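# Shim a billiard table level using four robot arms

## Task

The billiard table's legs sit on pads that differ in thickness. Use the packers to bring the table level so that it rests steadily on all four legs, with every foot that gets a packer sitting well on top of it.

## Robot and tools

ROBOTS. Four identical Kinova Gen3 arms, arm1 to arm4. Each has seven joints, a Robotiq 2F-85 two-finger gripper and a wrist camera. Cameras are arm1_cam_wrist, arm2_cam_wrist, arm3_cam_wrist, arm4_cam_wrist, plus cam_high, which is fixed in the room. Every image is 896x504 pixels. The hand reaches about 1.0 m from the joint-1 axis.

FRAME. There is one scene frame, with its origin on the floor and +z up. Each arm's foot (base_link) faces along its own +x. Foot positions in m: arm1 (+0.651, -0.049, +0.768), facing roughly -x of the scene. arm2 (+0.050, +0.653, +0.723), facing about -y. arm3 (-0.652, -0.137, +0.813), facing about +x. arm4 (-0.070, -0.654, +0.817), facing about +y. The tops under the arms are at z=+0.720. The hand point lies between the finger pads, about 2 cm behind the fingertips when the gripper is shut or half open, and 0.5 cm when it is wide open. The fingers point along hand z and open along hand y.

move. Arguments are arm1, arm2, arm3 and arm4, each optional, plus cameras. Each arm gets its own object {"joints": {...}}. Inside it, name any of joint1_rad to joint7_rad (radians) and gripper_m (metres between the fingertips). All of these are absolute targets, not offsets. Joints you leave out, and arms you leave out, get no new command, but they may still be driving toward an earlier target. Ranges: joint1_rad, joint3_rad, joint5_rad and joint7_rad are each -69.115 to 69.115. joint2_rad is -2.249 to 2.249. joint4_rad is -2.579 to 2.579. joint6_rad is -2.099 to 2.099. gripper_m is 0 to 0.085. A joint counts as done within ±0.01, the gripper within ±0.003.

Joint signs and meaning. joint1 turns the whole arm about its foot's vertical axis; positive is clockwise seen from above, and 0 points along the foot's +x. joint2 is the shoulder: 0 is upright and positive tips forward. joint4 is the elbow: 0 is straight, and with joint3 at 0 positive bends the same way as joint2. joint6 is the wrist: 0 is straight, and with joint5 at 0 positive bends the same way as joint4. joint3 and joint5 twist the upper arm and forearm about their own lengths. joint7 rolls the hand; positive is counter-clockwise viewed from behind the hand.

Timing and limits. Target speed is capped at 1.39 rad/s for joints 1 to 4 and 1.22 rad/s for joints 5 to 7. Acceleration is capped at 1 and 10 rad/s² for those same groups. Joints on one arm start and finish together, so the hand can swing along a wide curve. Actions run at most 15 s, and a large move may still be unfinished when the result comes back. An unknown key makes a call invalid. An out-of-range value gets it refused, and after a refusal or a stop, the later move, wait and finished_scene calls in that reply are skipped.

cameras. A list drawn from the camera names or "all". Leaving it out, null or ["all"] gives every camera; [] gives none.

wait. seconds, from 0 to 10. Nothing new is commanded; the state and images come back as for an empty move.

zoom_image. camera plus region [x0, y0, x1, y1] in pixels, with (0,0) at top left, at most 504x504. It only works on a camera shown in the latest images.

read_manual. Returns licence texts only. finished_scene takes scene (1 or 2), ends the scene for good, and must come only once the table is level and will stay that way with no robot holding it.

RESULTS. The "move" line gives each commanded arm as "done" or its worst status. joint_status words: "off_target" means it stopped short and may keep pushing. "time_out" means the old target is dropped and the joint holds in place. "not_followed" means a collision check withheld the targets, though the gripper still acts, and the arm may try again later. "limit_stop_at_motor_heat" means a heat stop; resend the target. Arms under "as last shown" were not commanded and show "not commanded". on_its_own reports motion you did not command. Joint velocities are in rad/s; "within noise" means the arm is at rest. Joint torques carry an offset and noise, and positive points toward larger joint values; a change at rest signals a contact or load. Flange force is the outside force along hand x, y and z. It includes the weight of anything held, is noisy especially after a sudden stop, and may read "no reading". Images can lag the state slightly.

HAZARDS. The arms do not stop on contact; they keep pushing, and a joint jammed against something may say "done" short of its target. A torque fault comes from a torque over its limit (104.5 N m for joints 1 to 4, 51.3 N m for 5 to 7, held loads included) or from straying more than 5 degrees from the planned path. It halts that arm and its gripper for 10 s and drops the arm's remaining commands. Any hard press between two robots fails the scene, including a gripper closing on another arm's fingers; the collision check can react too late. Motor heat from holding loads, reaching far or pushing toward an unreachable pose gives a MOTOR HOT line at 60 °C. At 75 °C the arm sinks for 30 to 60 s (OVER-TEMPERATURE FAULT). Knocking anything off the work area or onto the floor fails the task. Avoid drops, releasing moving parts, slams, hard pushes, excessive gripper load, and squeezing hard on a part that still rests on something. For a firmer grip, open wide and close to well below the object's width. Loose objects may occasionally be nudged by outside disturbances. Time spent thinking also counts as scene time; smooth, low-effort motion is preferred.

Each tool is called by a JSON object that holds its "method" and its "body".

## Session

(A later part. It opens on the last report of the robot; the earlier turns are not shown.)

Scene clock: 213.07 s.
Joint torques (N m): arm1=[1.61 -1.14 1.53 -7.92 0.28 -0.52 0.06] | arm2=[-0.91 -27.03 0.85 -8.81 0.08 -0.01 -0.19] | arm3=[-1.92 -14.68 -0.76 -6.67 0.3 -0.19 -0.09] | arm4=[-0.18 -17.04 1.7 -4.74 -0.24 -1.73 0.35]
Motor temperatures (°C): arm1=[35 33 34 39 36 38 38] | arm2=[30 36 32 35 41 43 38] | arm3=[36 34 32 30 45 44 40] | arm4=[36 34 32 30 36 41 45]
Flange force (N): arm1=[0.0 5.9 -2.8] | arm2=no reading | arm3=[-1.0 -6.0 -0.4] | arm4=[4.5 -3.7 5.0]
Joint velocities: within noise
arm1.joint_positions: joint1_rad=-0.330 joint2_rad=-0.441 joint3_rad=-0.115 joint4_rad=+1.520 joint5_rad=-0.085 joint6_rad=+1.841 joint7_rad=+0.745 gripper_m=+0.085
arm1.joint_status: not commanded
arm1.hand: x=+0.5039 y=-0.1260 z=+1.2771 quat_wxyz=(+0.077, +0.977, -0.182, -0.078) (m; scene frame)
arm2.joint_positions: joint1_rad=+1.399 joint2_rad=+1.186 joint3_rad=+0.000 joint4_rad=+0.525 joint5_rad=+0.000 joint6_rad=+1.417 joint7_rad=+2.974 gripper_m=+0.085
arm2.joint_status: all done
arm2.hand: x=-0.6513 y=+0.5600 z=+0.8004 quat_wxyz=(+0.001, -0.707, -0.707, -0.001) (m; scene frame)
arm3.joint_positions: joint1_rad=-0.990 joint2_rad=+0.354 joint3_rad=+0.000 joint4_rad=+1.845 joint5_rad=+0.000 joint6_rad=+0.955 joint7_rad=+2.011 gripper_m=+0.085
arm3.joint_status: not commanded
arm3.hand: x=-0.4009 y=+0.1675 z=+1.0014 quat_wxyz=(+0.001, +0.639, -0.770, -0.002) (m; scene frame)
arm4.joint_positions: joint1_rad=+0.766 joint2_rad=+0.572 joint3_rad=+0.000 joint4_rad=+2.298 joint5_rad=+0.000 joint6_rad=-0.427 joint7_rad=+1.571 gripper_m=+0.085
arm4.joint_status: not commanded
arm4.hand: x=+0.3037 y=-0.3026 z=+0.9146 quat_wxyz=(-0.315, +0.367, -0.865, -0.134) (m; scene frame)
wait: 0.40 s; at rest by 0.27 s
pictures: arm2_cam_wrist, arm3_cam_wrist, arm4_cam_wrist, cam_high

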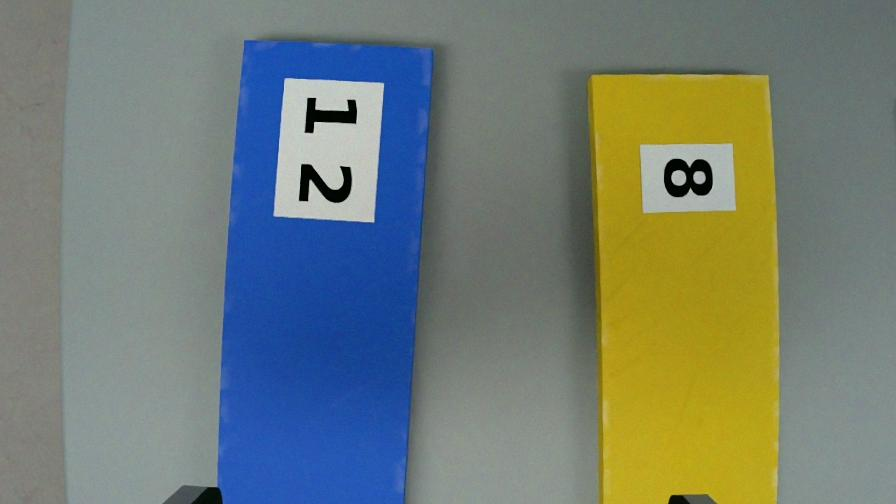

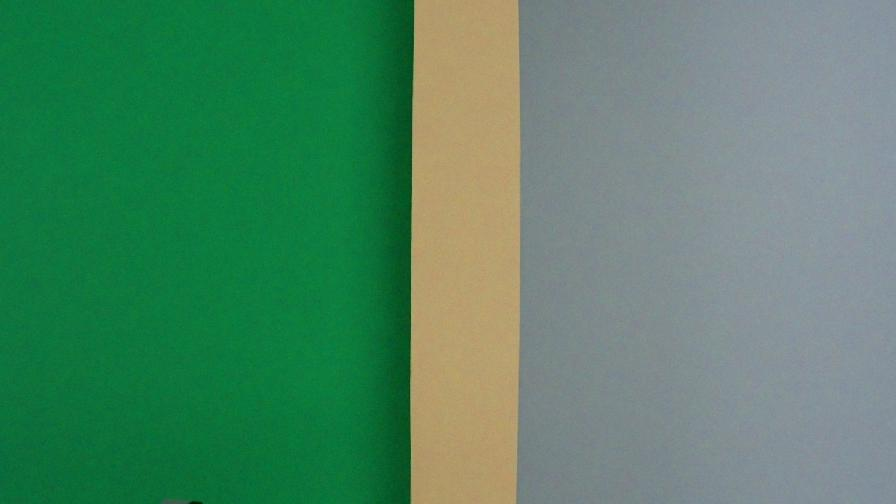

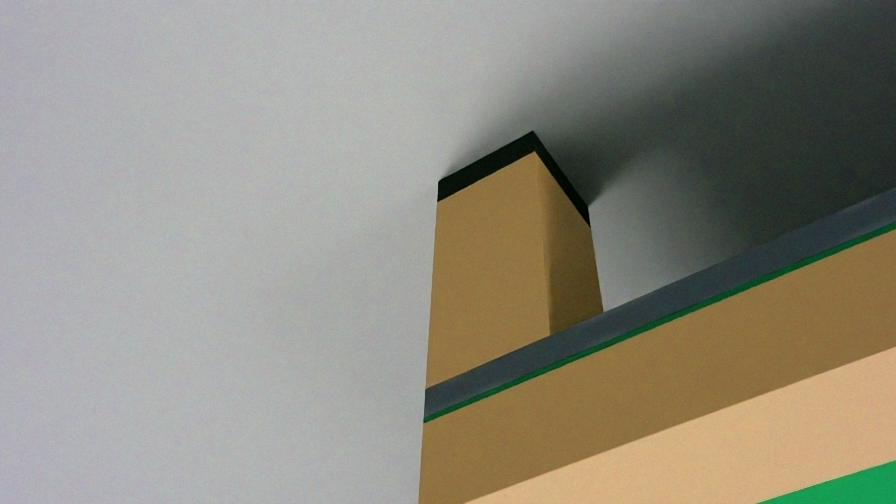

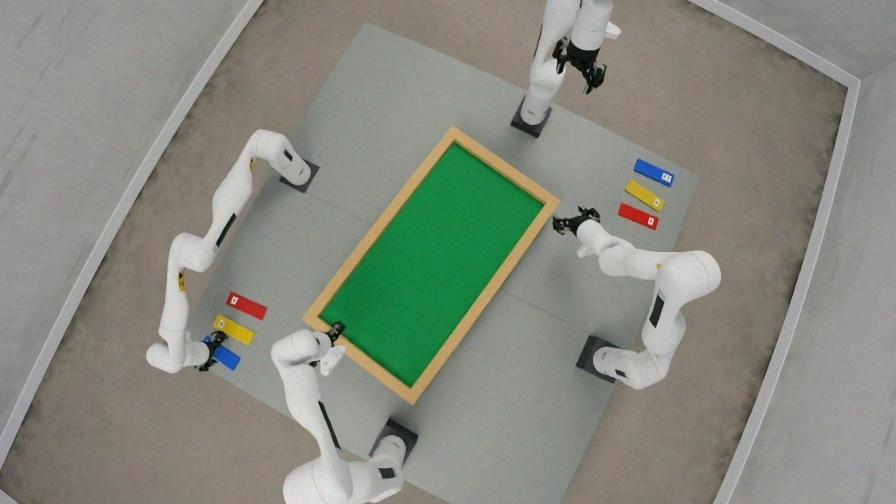

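{"method": "move", "body": {"arm2": {"joints": {"joint1_rad": 1.4992, "joint2_rad": 1.3804, "joint3_rad": 0, "joint4_rad": 0.1603, "joint5_rad": 0, "joint6_rad": 1.587, "joint7_rad": 3.0114, "gripper_m": 0.062}}, "arm3": {"joints": {"joint1_rad": -1.0027, "joint2_rad": 0.495, "joint3_rad": 0, "joint4_rad": 1.95, "joint5_rad": 0, "joint6_rad": 0.7092, "joint7_rad": 1.9961, "gripper_m": 0.055}}, "cameras": ["arm2_cam_wrist", "arm3_cam_wrist"]}}

{"method": "move", "body": {"arm2": {"joints": {"joint1_rad": 1.4992, "joint2_rad": 1.3876, "joint3_rad": 0, "joint4_rad": 0.2497, "joint5_rad": 0, "joint6_rad": 1.4904, "joint7_rad": 3.0114}}, "cameras": ["arm2_cam_wrist"]}}

{"method": "wait", "body": {"seconds": 0.4, "cameras": ["arm2_cam_wrist", "arm3_cam_wrist", "cam_high"]}}

Scene clock: 366.00 s.
Joint torques (N m): arm1=[1.65 -1.12 1.53 -7.92 0.28 -0.52 0.05] | arm2=[-0.87 -28.16 0.93 -8.95 0.08 0 -0.19] | arm3=[-1.95 -15.8 -0.66 -5.07 0.28 -0.18 -0.09] | arm4=[-0.24 -17.07 1.68 -4.77 -0.24 -1.71 0.39]
Motor temperatures (°C): arm1=[35 33 34 39 35 38 38] | arm2=[30 41 32 35 41 43 38] | arm3=[36 35 32 30 45 44 39] | arm4=[36 35 32 30 36 40 45]
Flange force (N): arm1=[0.0 5.7 -2.8] | arm2=no reading | arm3=[-1.3 -6.3 0.3] | arm4=[4.7 -3.9 5.0]
move: arm2 done; arm3 done
Joint velocities: within noise
arm1, arm4: as last shown
arm2.joint_positions: joint1_rad=+1.499 joint2_rad=+1.380 joint3_rad=+0.000 joint4_rad=+0.160 joint5_rad=+0.000 joint6_rad=+1.587 joint7_rad=+3.011 gripper_m=+0.062
arm2.joint_status: all done
arm2.hand: x=-0.6827 y=+0.6288 z=+0.7754 quat_wxyz=(+0.002, -0.729, -0.685, -0.002) (m; scene frame)
arm3.joint_positions: joint1_rad=-1.003 joint2_rad=+0.495 joint3_rad=+0.000 joint4_rad=+1.950 joint5_rad=+0.000 joint6_rad=+0.709 joint7_rad=+1.996 gripper_m=+0.055
arm3.joint_status: all done
arm3.hand: x=-0.4038 y=+0.1728 z=+0.9206 quat_wxyz=(+0.001, +0.638, -0.770, -0.002) (m; scene frame)
pictures: arm2_cam_wrist, arm3_cam_wrist

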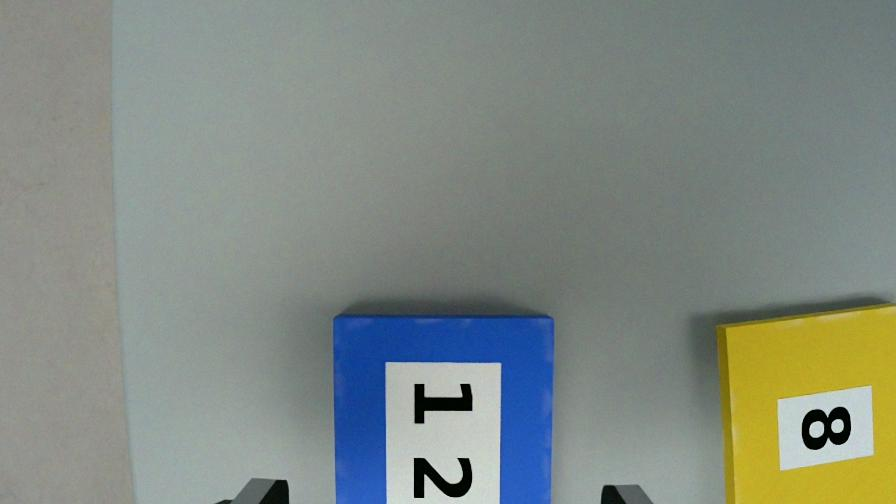

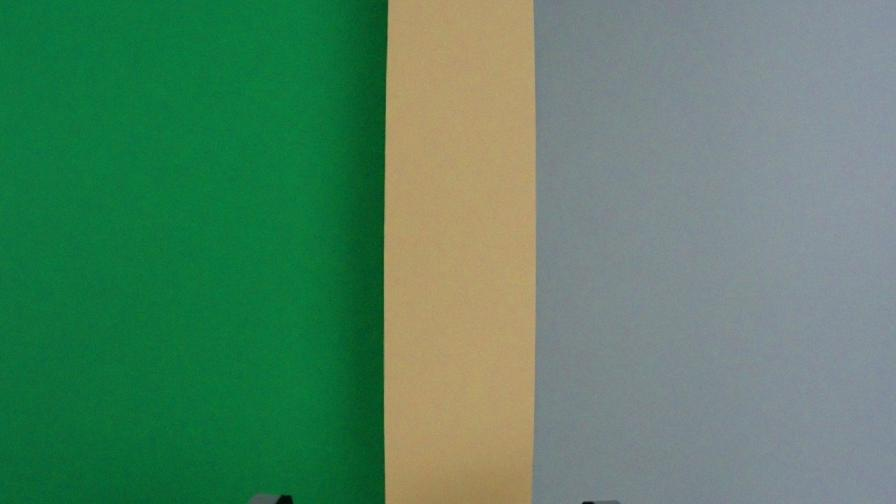

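Scene clock: 366.90 s.
Joint torques (N m): arm1=[1.59 -1.16 1.62 -7.92 0.26 -0.54 0.07] | arm2=[-0.85 -28.14 0.92 -8.95 0.06 -0.01 -0.17] | arm3=[-1.89 -15.83 -0.67 -5.08 0.3 -0.17 -0.07] | arm4=[-0.21 -17.03 1.68 -4.77 -0.22 -1.73 0.37]
Motor temperatures (°C): arm1=[35 33 34 39 35 38 38] | arm2=[30 41 32 35 41 43 38] | arm3=[36 35 32 30 45 44 39] | arm4=[36 35 32 30 36 40 45]
Flange force (N): arm1=[0.2 6.1 -2.9] | arm2=no reading | arm3=[-1.4 -6.2 0.4] | arm4=[4.6 -3.8 4.9]
move: arm2 done
Joint velocities: within noise
arm1, arm3, arm4: as last shown
arm2.joint_positions: joint1_rad=+1.499 joint2_rad=+1.388 joint3_rad=+0.000 joint4_rad=+0.250 joint5_rad=+0.000 joint6_rad=+1.490 joint7_rad=+3.011 gripper_m=+0.062
arm2.joint_status: all done
arm2.hand: x=-0.6823 y=+0.6289 z=+0.7421 quat_wxyz=(+0.002, -0.729, -0.685, -0.002) (m; scene frame)
pictures: arm2_cam_wrist

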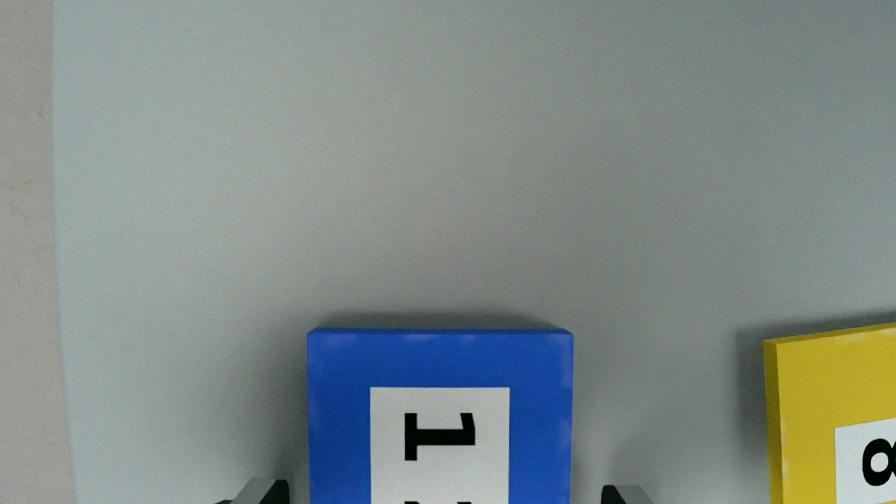

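Scene clock: 367.30 s.
Joint torques (N m): arm1=[1.61 -1.12 1.53 -7.92 0.3 -0.52 0.07] | arm2=[-0.87 -28.16 0.92 -8.91 0.07 -0.01 -0.17] | arm3=[-1.92 -15.81 -0.71 -5.05 0.26 -0.18 -0.06] | arm4=[-0.19 -17.06 1.67 -4.78 -0.21 -1.71 0.36]
Motor temperatures (°C): arm1=[35 33 34 39 35 38 38] | arm2=[30 41 32 35 41 43 38] | arm3=[36 35 32 30 45 44 39] | arm4=[36 35 32 30 36 40 45]
Flange force (N): arm1=[0.0 5.8 -2.8] | arm2=no reading | arm3=[-1.4 -6.2 0.3] | arm4=[4.7 -3.6 5.0]
Joint velocities: within noise
arm1.joint_positions: joint1_rad=-0.330 joint2_rad=-0.441 joint3_rad=-0.115 joint4_rad=+1.520 joint5_rad=-0.085 joint6_rad=+1.841 joint7_rad=+0.745 gripper_m=+0.085
arm1.joint_status: not commanded
arm1.hand: x=+0.5039 y=-0.1260 z=+1.2771 quat_wxyz=(+0.077, +0.977, -0.182, -0.078) (m; scene frame)
arm2.joint_positions: joint1_rad=+1.499 joint2_rad=+1.388 joint3_rad=+0.000 joint4_rad=+0.250 joint5_rad=+0.000 joint6_rad=+1.490 joint7_rad=+3.011 gripper_m=+0.062
arm2.joint_status: all done
arm2.hand: x=-0.6823 y=+0.6289 z=+0.7421 quat_wxyz=(+0.002, -0.729, -0.684, -0.002) (m; scene frame)
arm3.joint_positions: joint1_rad=-1.003 joint2_rad=+0.495 joint3_rad=+0.000 joint4_rad=+1.950 joint5_rad=+0.000 joint6_rad=+0.709 joint7_rad=+1.996 gripper_m=+0.055
arm3.joint_status: not commanded
arm3.hand: x=-0.4038 y=+0.1728 z=+0.9206 quat_wxyz=(+0.001, +0.638, -0.770, -0.002) (m; scene frame)
arm4.joint_positions: joint1_rad=+0.766 joint2_rad=+0.572 joint3_rad=+0.000 joint4_rad=+2.298 joint5_rad=+0.000 joint6_rad=-0.427 joint7_rad=+1.571 gripper_m=+0.085
arm4.joint_status: not commanded
arm4.hand: x=+0.3037 y=-0.3026 z=+0.9146 quat_wxyz=(-0.315, +0.367, -0.865, -0.134) (m; scene frame)
wait: 0.40 s; at rest by 0.27 s
pictures: arm2_cam_wrist, arm3_cam_wrist, cam_high

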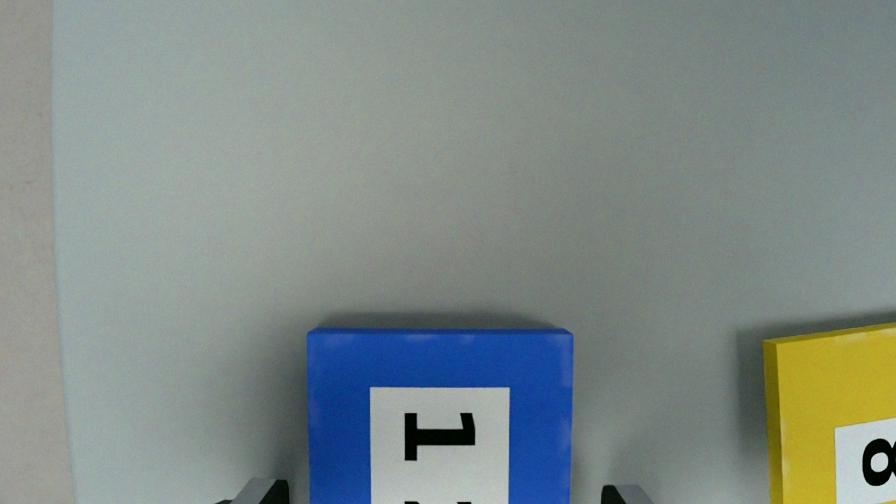

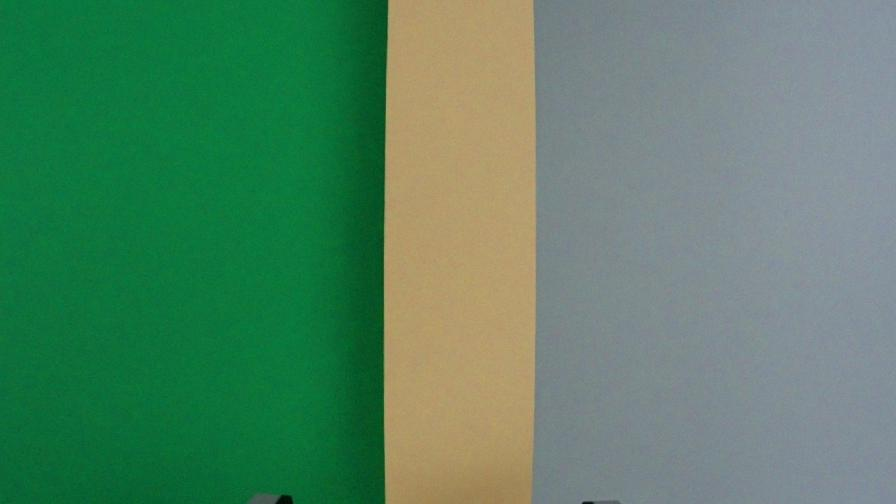

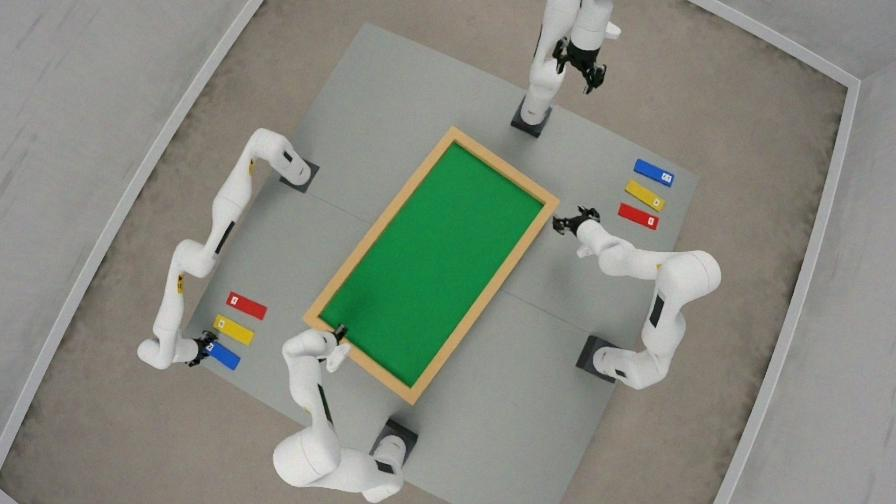

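{"method": "move", "body": {"arm2": {"joints": {"gripper_m": 0.043}}, "arm3": {"joints": {"joint1_rad": -1.0027, "joint2_rad": 0.6219, "joint3_rad": 0, "joint4_rad": 2.0233, "joint5_rad": 0, "joint6_rad": 0.509, "joint7_rad": 1.9961, "gripper_m": 0.055}}, "cameras": ["arm2_cam_wrist", "arm3_cam_wrist"]}}

{"method": "wait", "body": {"seconds": 0.3, "cameras": ["arm2_cam_wrist", "arm3_cam_wrist"]}}

Scene clock: 378.87 s.
Joint torques (N m): arm1=[1.6 -1.14 1.6 -7.93 0.26 -0.49 0.07] | arm2=[-0.85 -24.55 0.87 -7.37 0.09 -0.17 -0.18] | arm3=[-1.94 -16.52 -0.62 -3.57 0.29 -0.16 -0.08] | arm4=[-0.24 -17.08 1.68 -4.78 -0.22 -1.73 0.37]
Motor temperatures (°C): arm1=[35 33 34 39 35 38 38] | arm2=[30 42 32 35 41 43 38] | arm3=[36 35 32 30 45 44 39] | arm4=[36 35 32 30 36 40 45]
Flange force (N): arm1=[0.1 6.0 -2.7] | arm2=no reading | arm3=[-1.3 -6.4 1.0] | arm4=[4.6 -3.9 5.0]
move: arm2 off_target; arm3 done
Joint velocities: within noise
arm1, arm4: as last shown
arm2.joint_positions: joint1_rad=+1.499 joint2_rad=+1.388 joint3_rad=+0.000 joint4_rad=+0.250 joint5_rad=+0.000 joint6_rad=+1.490 joint7_rad=+3.011 gripper_m=+0.048
arm2.joint_status: gripper_m off_target (ended at +0.048, target +0.043)
arm2.hand: x=-0.6823 y=+0.6289 z=+0.7421 quat_wxyz=(+0.002, -0.729, -0.684, -0.002) (m; scene frame)
arm3.joint_positions: joint1_rad=-1.003 joint2_rad=+0.622 joint3_rad=+0.000 joint4_rad=+2.023 joint5_rad=+0.000 joint6_rad=+0.509 joint7_rad=+1.996 gripper_m=+0.055
arm3.joint_status: all done
arm3.hand: x=-0.4075 y=+0.1681 z=+0.8570 quat_wxyz=(+0.001, +0.638, -0.770, -0.002) (m; scene frame)
pictures: arm2_cam_wrist, arm3_cam_wrist

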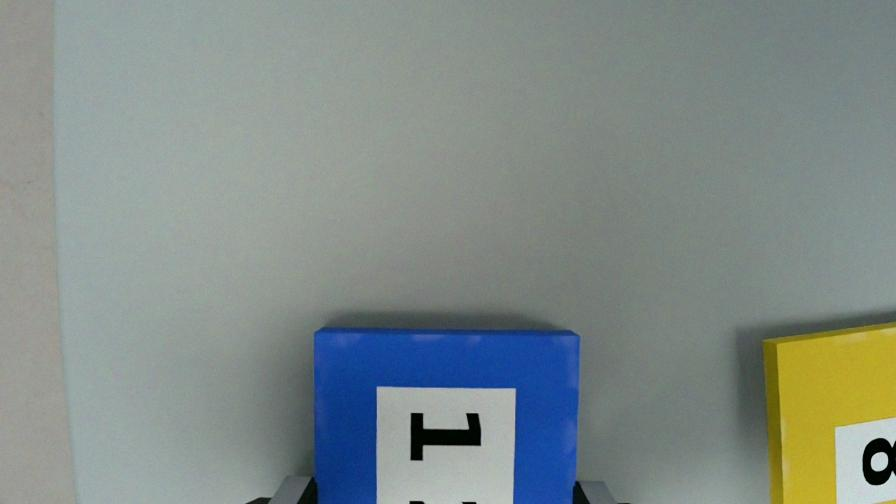

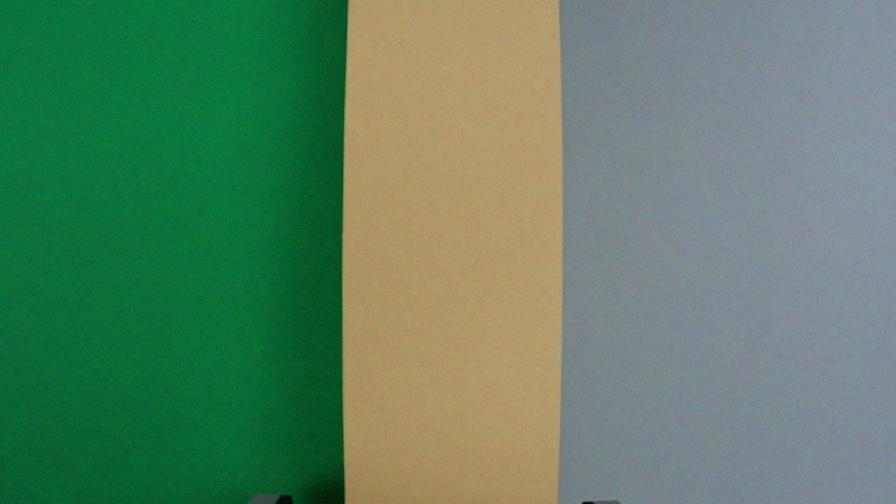

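Scene clock: 379.17 s.
Joint torques (N m): arm1=[1.59 -1.14 1.6 -7.96 0.31 -0.54 0.06] | arm2=[-0.88 -24.53 0.88 -7.34 0.06 -0.17 -0.18] | arm3=[-1.9 -16.53 -0.63 -3.51 0.27 -0.19 -0.06] | arm4=[-0.23 -17.06 1.75 -4.78 -0.2 -1.72 0.39]
Motor temperatures (°C): arm1=[35 33 34 39 35 38 38] | arm2=[30 42 32 35 41 43 38] | arm3=[36 35 32 30 45 44 39] | arm4=[36 35 32 30 36 40 45]
Flange force (N): arm1=[0.2 6.0 -2.7] | arm2=no reading | arm3=[-1.6 -6.4 0.9] | arm4=[4.7 -3.8 5.0]
Joint velocities: within noise
arm1.joint_positions: joint1_rad=-0.330 joint2_rad=-0.441 joint3_rad=-0.115 joint4_rad=+1.520 joint5_rad=-0.085 joint6_rad=+1.841 joint7_rad=+0.745 gripper_m=+0.085
arm1.joint_status: not commanded
arm1.hand: x=+0.5039 y=-0.1260 z=+1.2771 quat_wxyz=(+0.077, +0.977, -0.182, -0.078) (m; scene frame)
arm2.joint_positions: joint1_rad=+1.499 joint2_rad=+1.388 joint3_rad=+0.000 joint4_rad=+0.250 joint5_rad=+0.000 joint6_rad=+1.490 joint7_rad=+3.011 gripper_m=+0.048
arm2.joint_status: gripper_m off_target (ended at +0.048, target +0.043)
arm2.hand: x=-0.6823 y=+0.6289 z=+0.7421 quat_wxyz=(+0.002, -0.729, -0.684, -0.002) (m; scene frame)
arm3.joint_positions: joint1_rad=-1.003 joint2_rad=+0.622 joint3_rad=+0.000 joint4_rad=+2.023 joint5_rad=+0.000 joint6_rad=+0.509 joint7_rad=+1.996 gripper_m=+0.055
arm3.joint_status: all done
arm3.hand: x=-0.4075 y=+0.1681 z=+0.8570 quat_wxyz=(+0.001, +0.638, -0.770, -0.002) (m; scene frame)
arm4.joint_positions: joint1_rad=+0.766 joint2_rad=+0.572 joint3_rad=+0.000 joint4_rad=+2.298 joint5_rad=+0.000 joint6_rad=-0.427 joint7_rad=+1.571 gripper_m=+0.085
arm4.joint_status: not commanded
arm4.hand: x=+0.3037 y=-0.3026 z=+0.9146 quat_wxyz=(-0.315, +0.367, -0.865, -0.134) (m; scene frame)
wait: 0.30 s; at rest by 0.27 s
pictures: arm2_cam_wrist, arm3_cam_wrist

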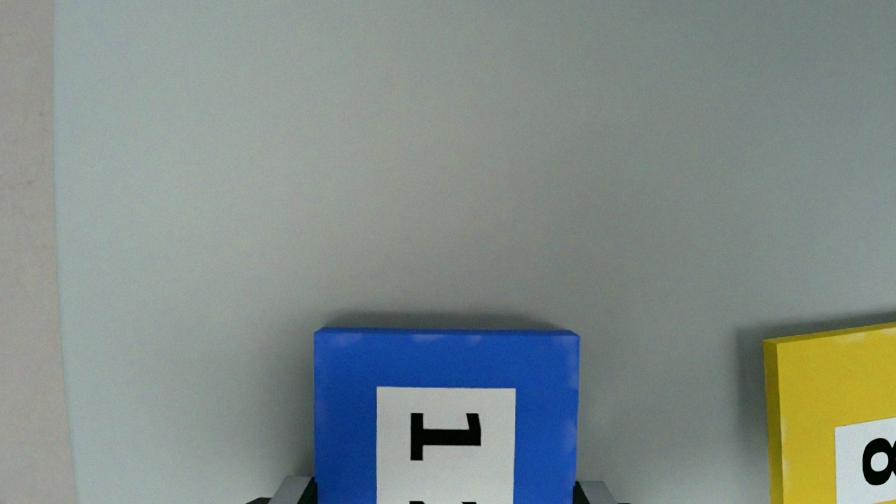

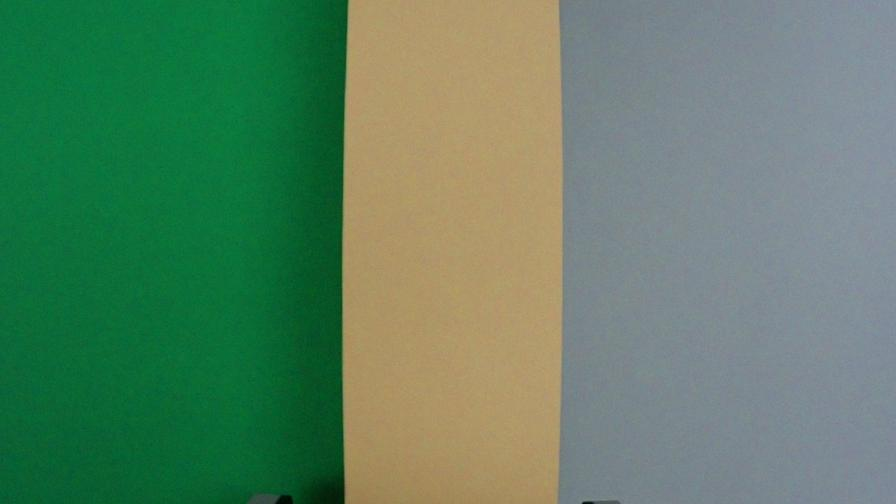

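{"method": "move", "body": {"arm2": {"joints": {"joint1_rad": 1.4992, "joint2_rad": 1.3804, "joint3_rad": 0, "joint4_rad": 0.1603, "joint5_rad": 0, "joint6_rad": 1.587, "joint7_rad": 3.0114}}, "arm3": {"joints": {"joint1_rad": -1.0074, "joint2_rad": 0.6209, "joint4_rad": 2.0261, "joint6_rad": 0.5072, "joint7_rad": 1.9914, "gripper_m": 0.042}}, "cameras": ["arm2_cam_wrist", "arm3_cam_wrist"]}}

{"method": "move", "body": {"arm3": {"joints": {"gripper_m": 0.022}}, "arm2": {"joints": {"joint1_rad": 1.0886, "joint2_rad": 0.6106, "joint3_rad": 0, "joint4_rad": 1.8514, "joint5_rad": 0, "joint6_rad": 0.6657, "joint7_rad": 2.4767}}, "cameras": ["arm2_cam_wrist", "arm3_cam_wrist"]}}

{"method": "wait", "body": {"seconds": 0.4, "cameras": ["arm2_cam_wrist", "arm3_cam_wrist", "cam_high"]}}

Scene clock: 434.83 s.
Joint torques (N m): arm1=[1.61 -1.14 1.56 -7.91 0.29 -0.51 0.06] | arm2=[-0.86 -28.85 0.91 -9.27 0.05 -0.01 -0.19] | arm3=[-1.95 -16.5 -0.65 -3.52 0.3 -0.2 -0.09] | arm4=[-0.23 -17.04 1.67 -4.74 -0.22 -1.72 0.35]
Motor temperatures (°C): arm1=[35 33 34 39 35 38 38] | arm2=[30 42 32 35 41 43 38] | arm3=[36 35 32 30 45 44 39] | arm4=[36 35 32 30 36 40 45]
Flange force (N): arm1=[0.0 5.9 -2.8] | arm2=no reading | arm3=[-1.5 -6.5 0.9] | arm4=[4.5 -3.8 5.0]
move: arm2 done; arm3 done
Joint velocities: within noise
arm1, arm4: as last shown
arm2.joint_positions: joint1_rad=+1.499 joint2_rad=+1.380 joint3_rad=+0.000 joint4_rad=+0.160 joint5_rad=+0.000 joint6_rad=+1.587 joint7_rad=+3.011 gripper_m=+0.048
arm2.joint_status: all done
arm2.hand: x=-0.6827 y=+0.6287 z=+0.7754 quat_wxyz=(+0.002, -0.729, -0.684, -0.002) (m; scene frame)
arm3.joint_positions: joint1_rad=-1.007 joint2_rad=+0.621 joint3_rad=+0.000 joint4_rad=+2.026 joint5_rad=+0.000 joint6_rad=+0.507 joint7_rad=+1.991 gripper_m=+0.042
arm3.joint_status: all done
arm3.hand: x=-0.4094 y=+0.1685 z=+0.8569 quat_wxyz=(+0.001, +0.638, -0.770, -0.002) (m; scene frame)
pictures: arm2_cam_wrist, arm3_cam_wrist

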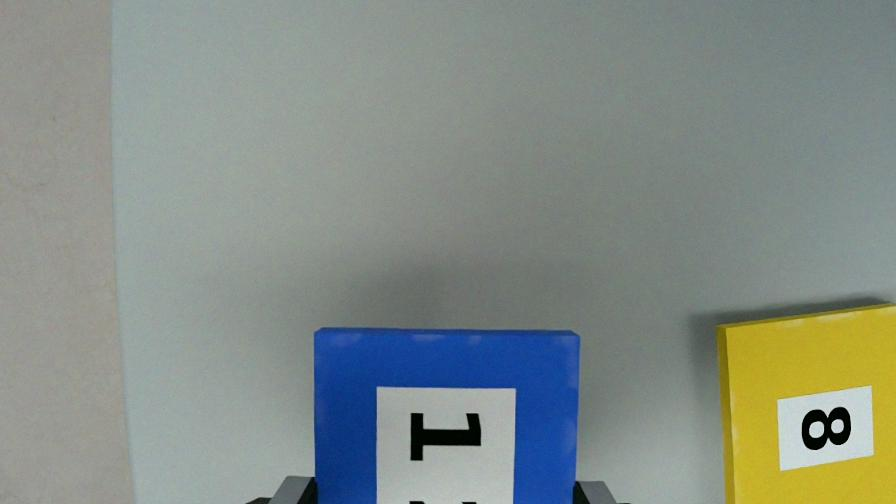

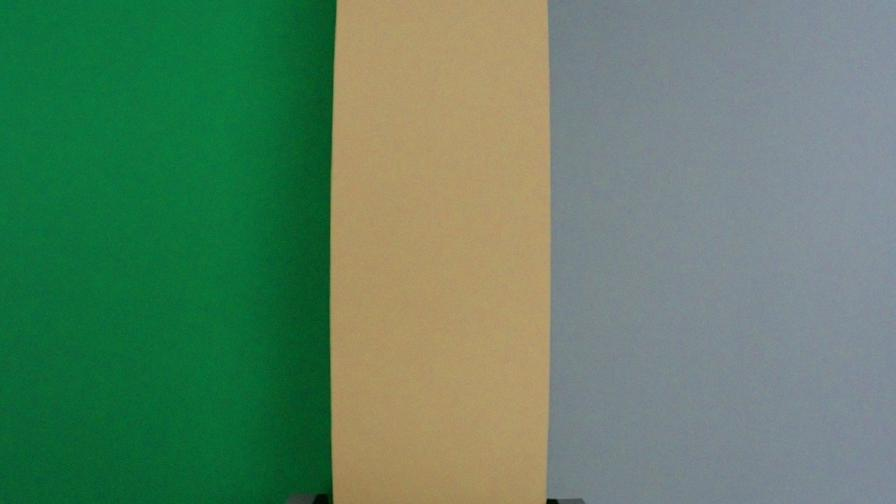

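Scene clock: 437.73 s.
Joint torques (N m): arm1=[1.63 -1.15 1.57 -7.96 0.3 -0.52 0.05] | arm2=[-1 -17.35 0.63 -5.54 0 -0.02 -0.18] | arm3=[2.07 -14.23 3.7 -5.14 1.47 -1.63 -0.31] | arm4=[-0.22 -17.05 1.67 -4.77 -0.2 -1.73 0.36]
Motor temperatures (°C): arm1=[35 33 34 39 35 38 38] | arm2=[30 42 32 35 41 43 38] | arm3=[36 35 32 30 45 44 39] | arm4=[36 35 32 30 36 40 45]
Flange force (N): arm1=[0.1 5.9 -2.7] | arm2=[2.1 -1.5 -0.5] | arm3=[-0.7 4.9 -7.5] | arm4=[4.5 -3.7 4.9]
move: arm2 done; arm3 off_target
Joint velocities: within noise
arm1, arm4: as last shown
arm2.joint_positions: joint1_rad=+1.089 joint2_rad=+0.611 joint3_rad=+0.000 joint4_rad=+1.851 joint5_rad=+0.000 joint6_rad=+0.666 joint7_rad=+2.477 gripper_m=+0.048
arm2.joint_status: all done
arm2.hand: x=-0.3561 y=+0.4713 z=+0.7903 quat_wxyz=(-0.001, -0.770, -0.638, -0.001) (m; scene frame)
arm3.joint_positions: joint1_rad=-1.007 joint2_rad=+0.621 joint3_rad=+0.000 joint4_rad=+2.026 joint5_rad=+0.000 joint6_rad=+0.507 joint7_rad=+1.991 gripper_m=+0.033
arm3.joint_status: gripper_m off_target (ended at +0.033, target +0.022)
arm3.hand: x=-0.4094 y=+0.1685 z=+0.8569 quat_wxyz=(+0.001, +0.638, -0.770, -0.002) (m; scene frame)
pictures: arm2_cam_wrist, arm3_cam_wrist

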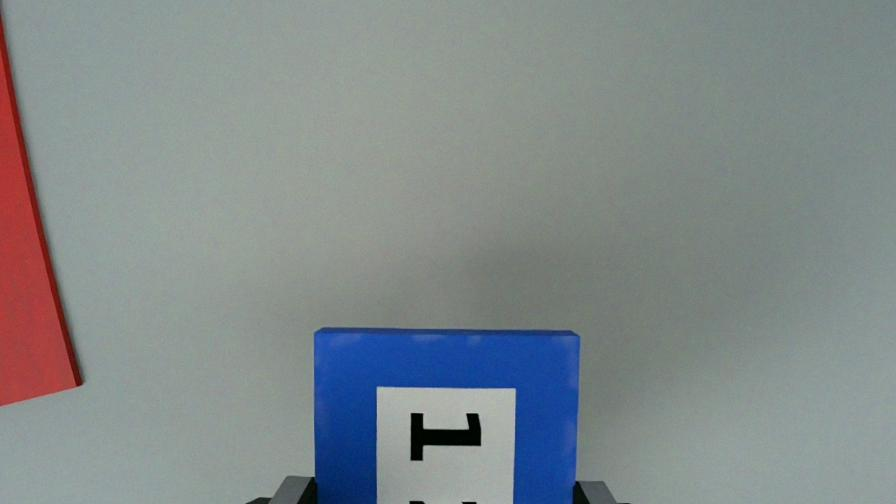

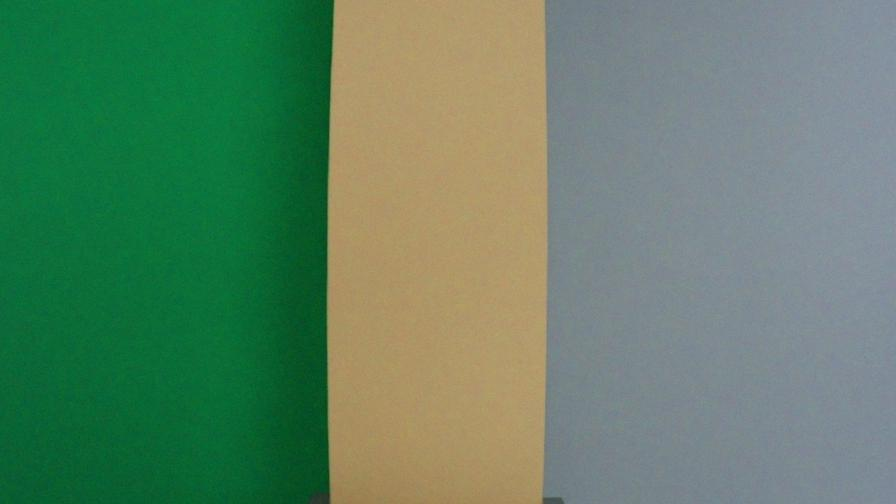

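Scene clock: 438.13 s.
Joint torques (N m): arm1=[1.6 -1.1 1.54 -7.93 0.32 -0.51 0.03] | arm2=[-1.01 -17.31 0.61 -5.53 0.01 -0.02 -0.17] | arm3=[2.05 -14.26 3.68 -5.08 1.52 -1.63 -0.33] | arm4=[-0.19 -17.05 1.73 -4.77 -0.23 -1.73 0.38]
Motor temperatures (°C): arm1=[35 33 34 39 35 38 38] | arm2=[30 42 32 35 41 43 38] | arm3=[36 35 32 30 45 44 39] | arm4=[36 35 32 30 36 40 45]
Flange force (N): arm1=[0.0 5.7 -2.7] | arm2=[2.2 -1.5 -0.5] | arm3=[-0.8 4.7 -7.5] | arm4=[4.6 -3.8 4.9]
Joint velocities: within noise
arm1.joint_positions: joint1_rad=-0.330 joint2_rad=-0.441 joint3_rad=-0.115 joint4_rad=+1.520 joint5_rad=-0.085 joint6_rad=+1.841 joint7_rad=+0.745 gripper_m=+0.085
arm1.joint_status: not commanded
arm1.hand: x=+0.5039 y=-0.1260 z=+1.2771 quat_wxyz=(+0.077, +0.977, -0.182, -0.078) (m; scene frame)
arm2.joint_positions: joint1_rad=+1.089 joint2_rad=+0.611 joint3_rad=+0.000 joint4_rad=+1.851 joint5_rad=+0.000 joint6_rad=+0.666 joint7_rad=+2.477 gripper_m=+0.048
arm2.joint_status: all done
arm2.hand: x=-0.3561 y=+0.4713 z=+0.7903 quat_wxyz=(-0.001, -0.770, -0.638, -0.001) (m; scene frame)
arm3.joint_positions: joint1_rad=-1.007 joint2_rad=+0.621 joint3_rad=+0.000 joint4_rad=+2.026 joint5_rad=+0.000 joint6_rad=+0.507 joint7_rad=+1.991 gripper_m=+0.033
arm3.joint_status: gripper_m off_target (ended at +0.033, target +0.022)
arm3.hand: x=-0.4094 y=+0.1685 z=+0.8569 quat_wxyz=(+0.001, +0.638, -0.770, -0.002) (m; scene frame)
arm4.joint_positions: joint1_rad=+0.766 joint2_rad=+0.572 joint3_rad=+0.000 joint4_rad=+2.298 joint5_rad=+0.000 joint6_rad=-0.427 joint7_rad=+1.571 gripper_m=+0.085
arm4.joint_status: not commanded
arm4.hand: x=+0.3037 y=-0.3026 z=+0.9146 quat_wxyz=(-0.315, +0.367, -0.865, -0.134) (m; scene frame)
wait: 0.40 s; at rest by 0.27 s
pictures: arm2_cam_wrist, arm3_cam_wrist, cam_high

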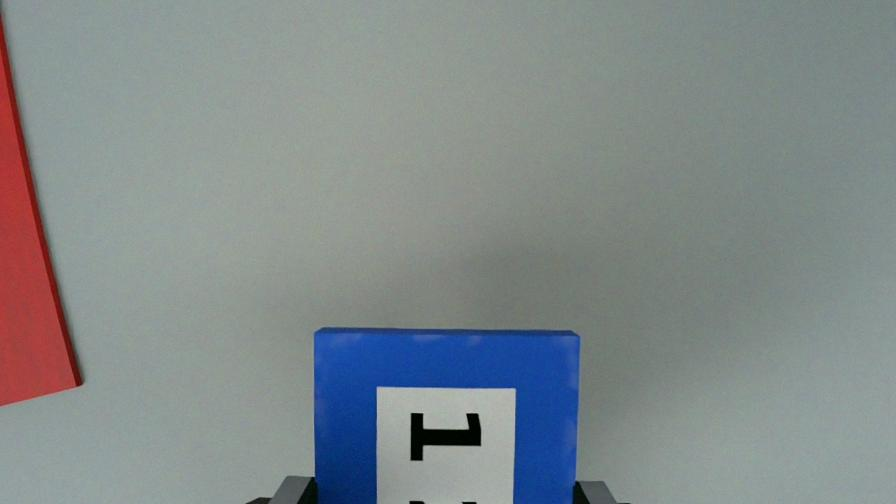

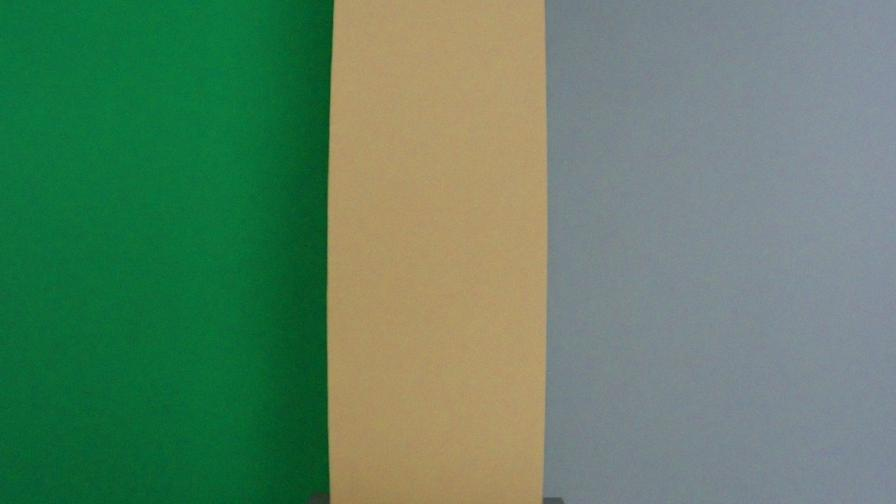

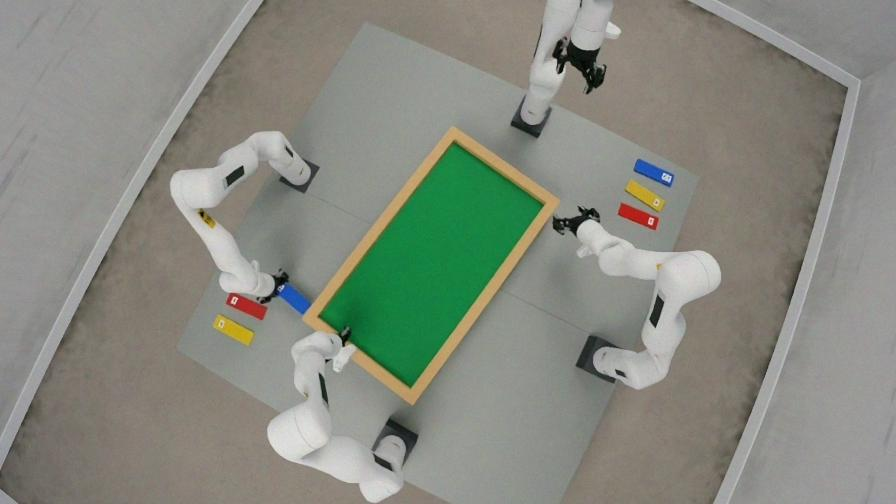

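{"method": "move", "body": {"arm2": {"joints": {"joint1_rad": 1.0886, "joint2_rad": 0.6994, "joint3_rad": 0, "joint4_rad": 1.8786, "joint5_rad": 0, "joint6_rad": 0.5497, "joint7_rad": 2.4767}}, "arm3": {"joints": {"joint1_rad": -1.0083, "joint2_rad": 0.6044, "joint4_rad": 2.0227, "joint6_rad": 0.5271, "joint7_rad": 1.9905}}, "cameras": ["arm2_cam_wrist", "cam_high"]}}

{"method": "wait", "body": {"seconds": 0.3, "cameras": ["arm2_cam_wrist", "arm3_cam_wrist", "arm4_cam_wrist", "cam_high"]}}

{"method": "zoom_image", "body": {"camera": "cam_high", "region": [240, 240, 380, 360]}}

Scene clock: 454.53 s.
Joint torques (N m): arm1=[1.6 -1.19 1.5 -7.92 0.28 -0.51 0.03] | arm2=[-1.01 -17.88 0.63 -4.62 -0.01 -0.01 -0.19] | arm3=[-5.42 -33.85 -3.9 -10 -1.22 0.16 -0.55] | arm4=[-0.25 -17.05 1.7 -4.77 -0.2 -1.72 0.35]
Motor temperatures (°C): arm1=[35 33 34 39 35 38 38] | arm2=[30 42 32 35 41 43 38] | arm3=[36 35 32 30 45 44 39] | arm4=[36 35 32 30 36 40 45]
Flange force (N): arm1=[-0.2 5.8 -2.8] | arm2=[2.1 -1.8 -0.5] | arm3=[1.2 -16.4 45.9] | arm4=[4.6 -3.9 5.0]
move: arm2 done; arm3 done
Joint velocities: within noise
arm1, arm4: as last shown
arm2.joint_positions: joint1_rad=+1.089 joint2_rad=+0.699 joint3_rad=+0.000 joint4_rad=+1.879 joint5_rad=+0.000 joint6_rad=+0.550 joint7_rad=+2.477 gripper_m=+0.048
arm2.joint_status: all done
arm2.hand: x=-0.3555 y=+0.4716 z=+0.7464 quat_wxyz=(-0.001, -0.770, -0.638, -0.001) (m; scene frame)
arm3.joint_positions: joint1_rad=-1.008 joint2_rad=+0.604 joint3_rad=+0.000 joint4_rad=+2.023 joint5_rad=+0.000 joint6_rad=+0.527 joint7_rad=+1.991 gripper_m=+0.033
arm3.joint_status: all done
arm3.hand: x=-0.4098 y=+0.1686 z=+0.8640 quat_wxyz=(+0.001, +0.638, -0.770, -0.002) (m; scene frame)
pictures: arm2_cam_wrist, cam_high

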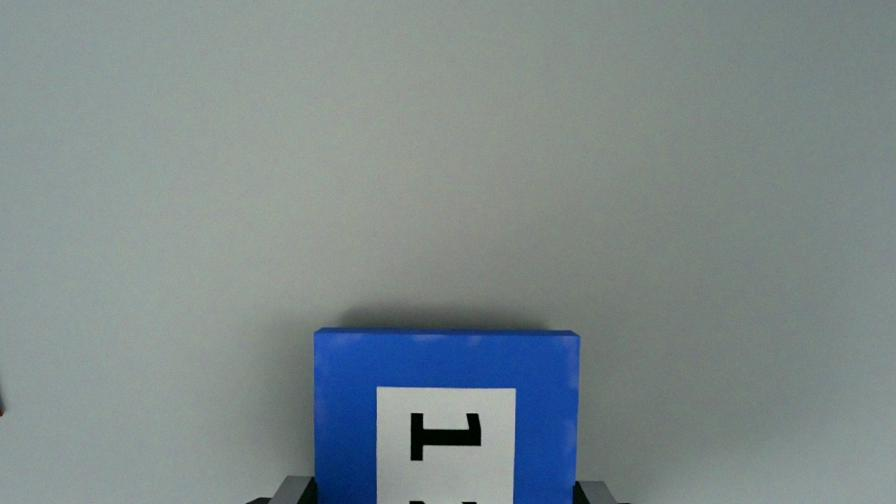

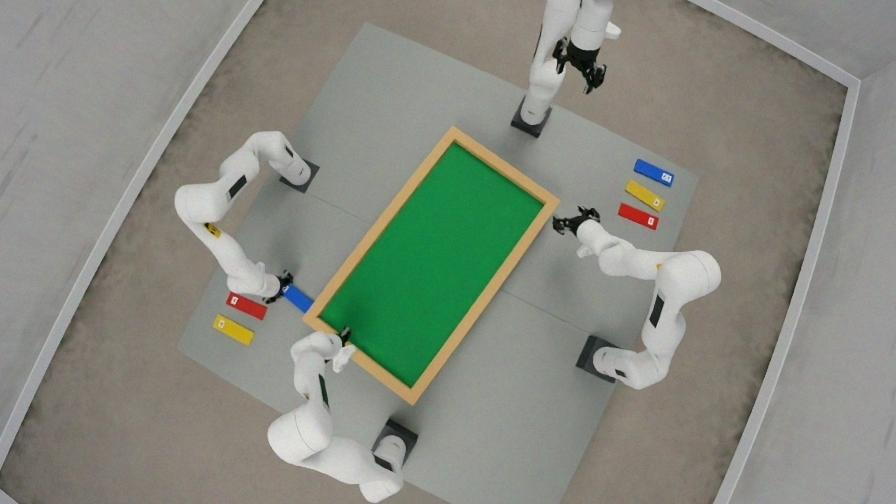

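Scene clock: 454.83 s.
Joint torques (N m): arm1=[1.62 -1.15 1.55 -7.96 0.28 -0.5 0.05] | arm2=[-1 -17.87 0.62 -4.63 0.03 -0.02 -0.18] | arm3=[-5.41 -33.86 -3.95 -10.08 -1.25 0.2 -0.56] | arm4=[-0.23 -17.07 1.71 -4.76 -0.2 -1.71 0.36]
Motor temperatures (°C): arm1=[35 33 34 39 35 38 38] | arm2=[30 42 32 35 41 43 38] | arm3=[36 35 32 30 45 44 39] | arm4=[36 35 32 30 36 40 45]
Flange force (N): arm1=[0.0 5.8 -2.6] | arm2=[2.1 -1.7 -0.6] | arm3=[1.5 -16.3 46.1] | arm4=[4.7 -3.8 5.1]
Joint velocities: within noise
arm1.joint_positions: joint1_rad=-0.330 joint2_rad=-0.441 joint3_rad=-0.115 joint4_rad=+1.520 joint5_rad=-0.085 joint6_rad=+1.841 joint7_rad=+0.745 gripper_m=+0.085
arm1.joint_status: not commanded
arm1.hand: x=+0.5039 y=-0.1260 z=+1.2771 quat_wxyz=(+0.077, +0.977, -0.182, -0.078) (m; scene frame)
arm2.joint_positions: joint1_rad=+1.089 joint2_rad=+0.699 joint3_rad=+0.000 joint4_rad=+1.879 joint5_rad=+0.000 joint6_rad=+0.550 joint7_rad=+2.477 gripper_m=+0.048
arm2.joint_status: all done
arm2.hand: x=-0.3555 y=+0.4716 z=+0.7464 quat_wxyz=(-0.001, -0.770, -0.638, -0.001) (m; scene frame)
arm3.joint_positions: joint1_rad=-1.008 joint2_rad=+0.604 joint3_rad=+0.000 joint4_rad=+2.023 joint5_rad=+0.000 joint6_rad=+0.527 joint7_rad=+1.991 gripper_m=+0.033
arm3.joint_status: all done
arm3.hand: x=-0.4098 y=+0.1685 z=+0.8640 quat_wxyz=(+0.001, +0.638, -0.770, -0.002) (m; scene frame)
arm4.joint_positions: joint1_rad=+0.766 joint2_rad=+0.572 joint3_rad=+0.000 joint4_rad=+2.298 joint5_rad=+0.000 joint6_rad=-0.427 joint7_rad=+1.571 gripper_m=+0.085
arm4.joint_status: not commanded
arm4.hand: x=+0.3037 y=-0.3026 z=+0.9146 quat_wxyz=(-0.315, +0.367, -0.865, -0.134) (m; scene frame)
wait: 0.30 s; at rest by 0.27 s
pictures: arm2_cam_wrist, arm3_cam_wrist, arm4_cam_wrist, cam_high

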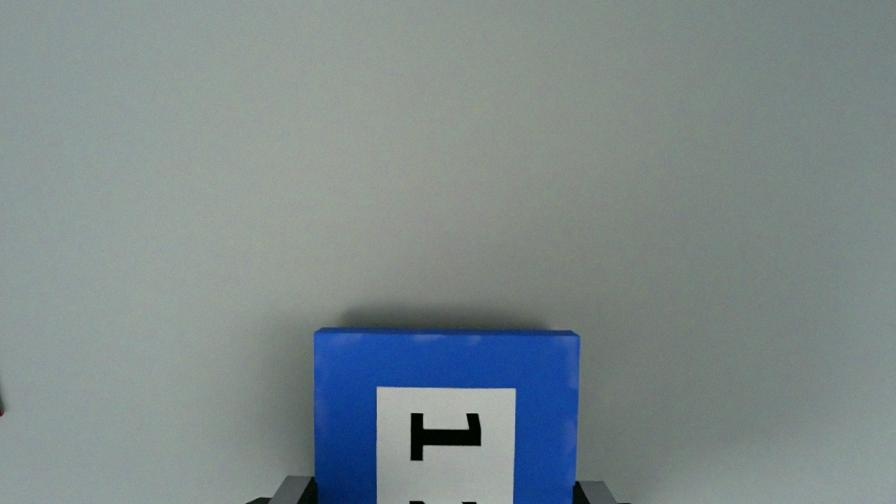

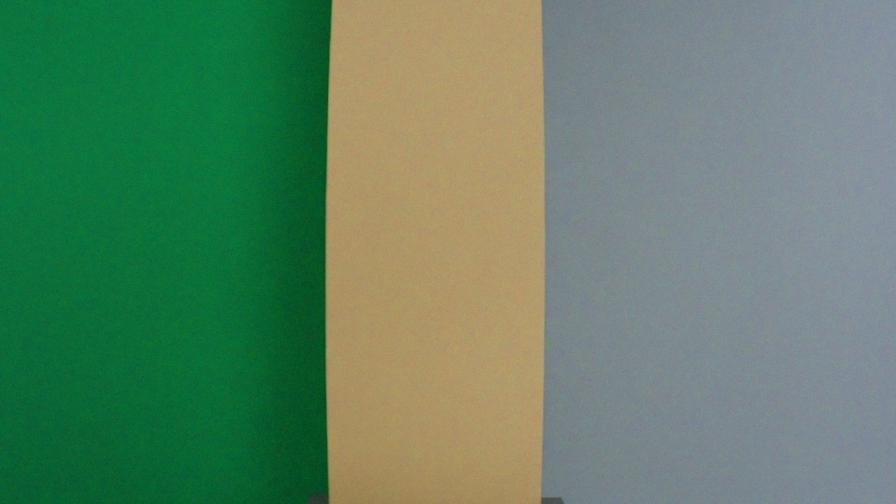

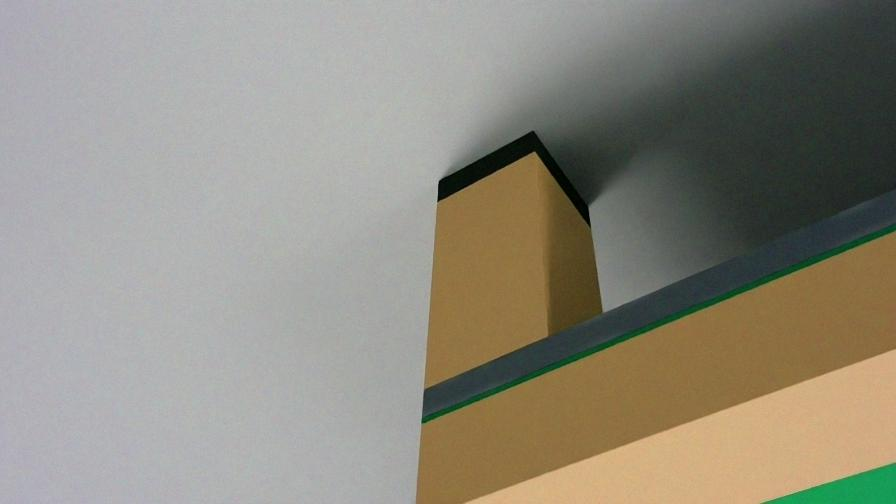

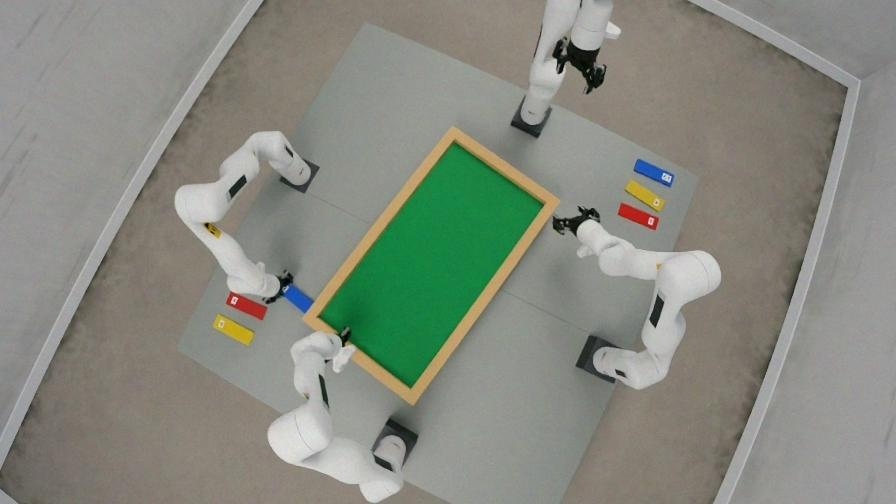

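Scaled by 3.600 from the camera's 896x504 image, which has a finer 1280x720 frame.

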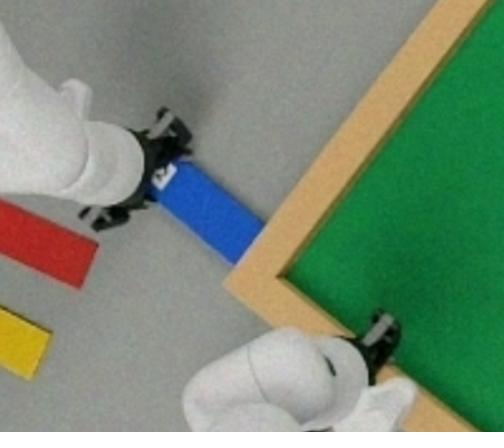

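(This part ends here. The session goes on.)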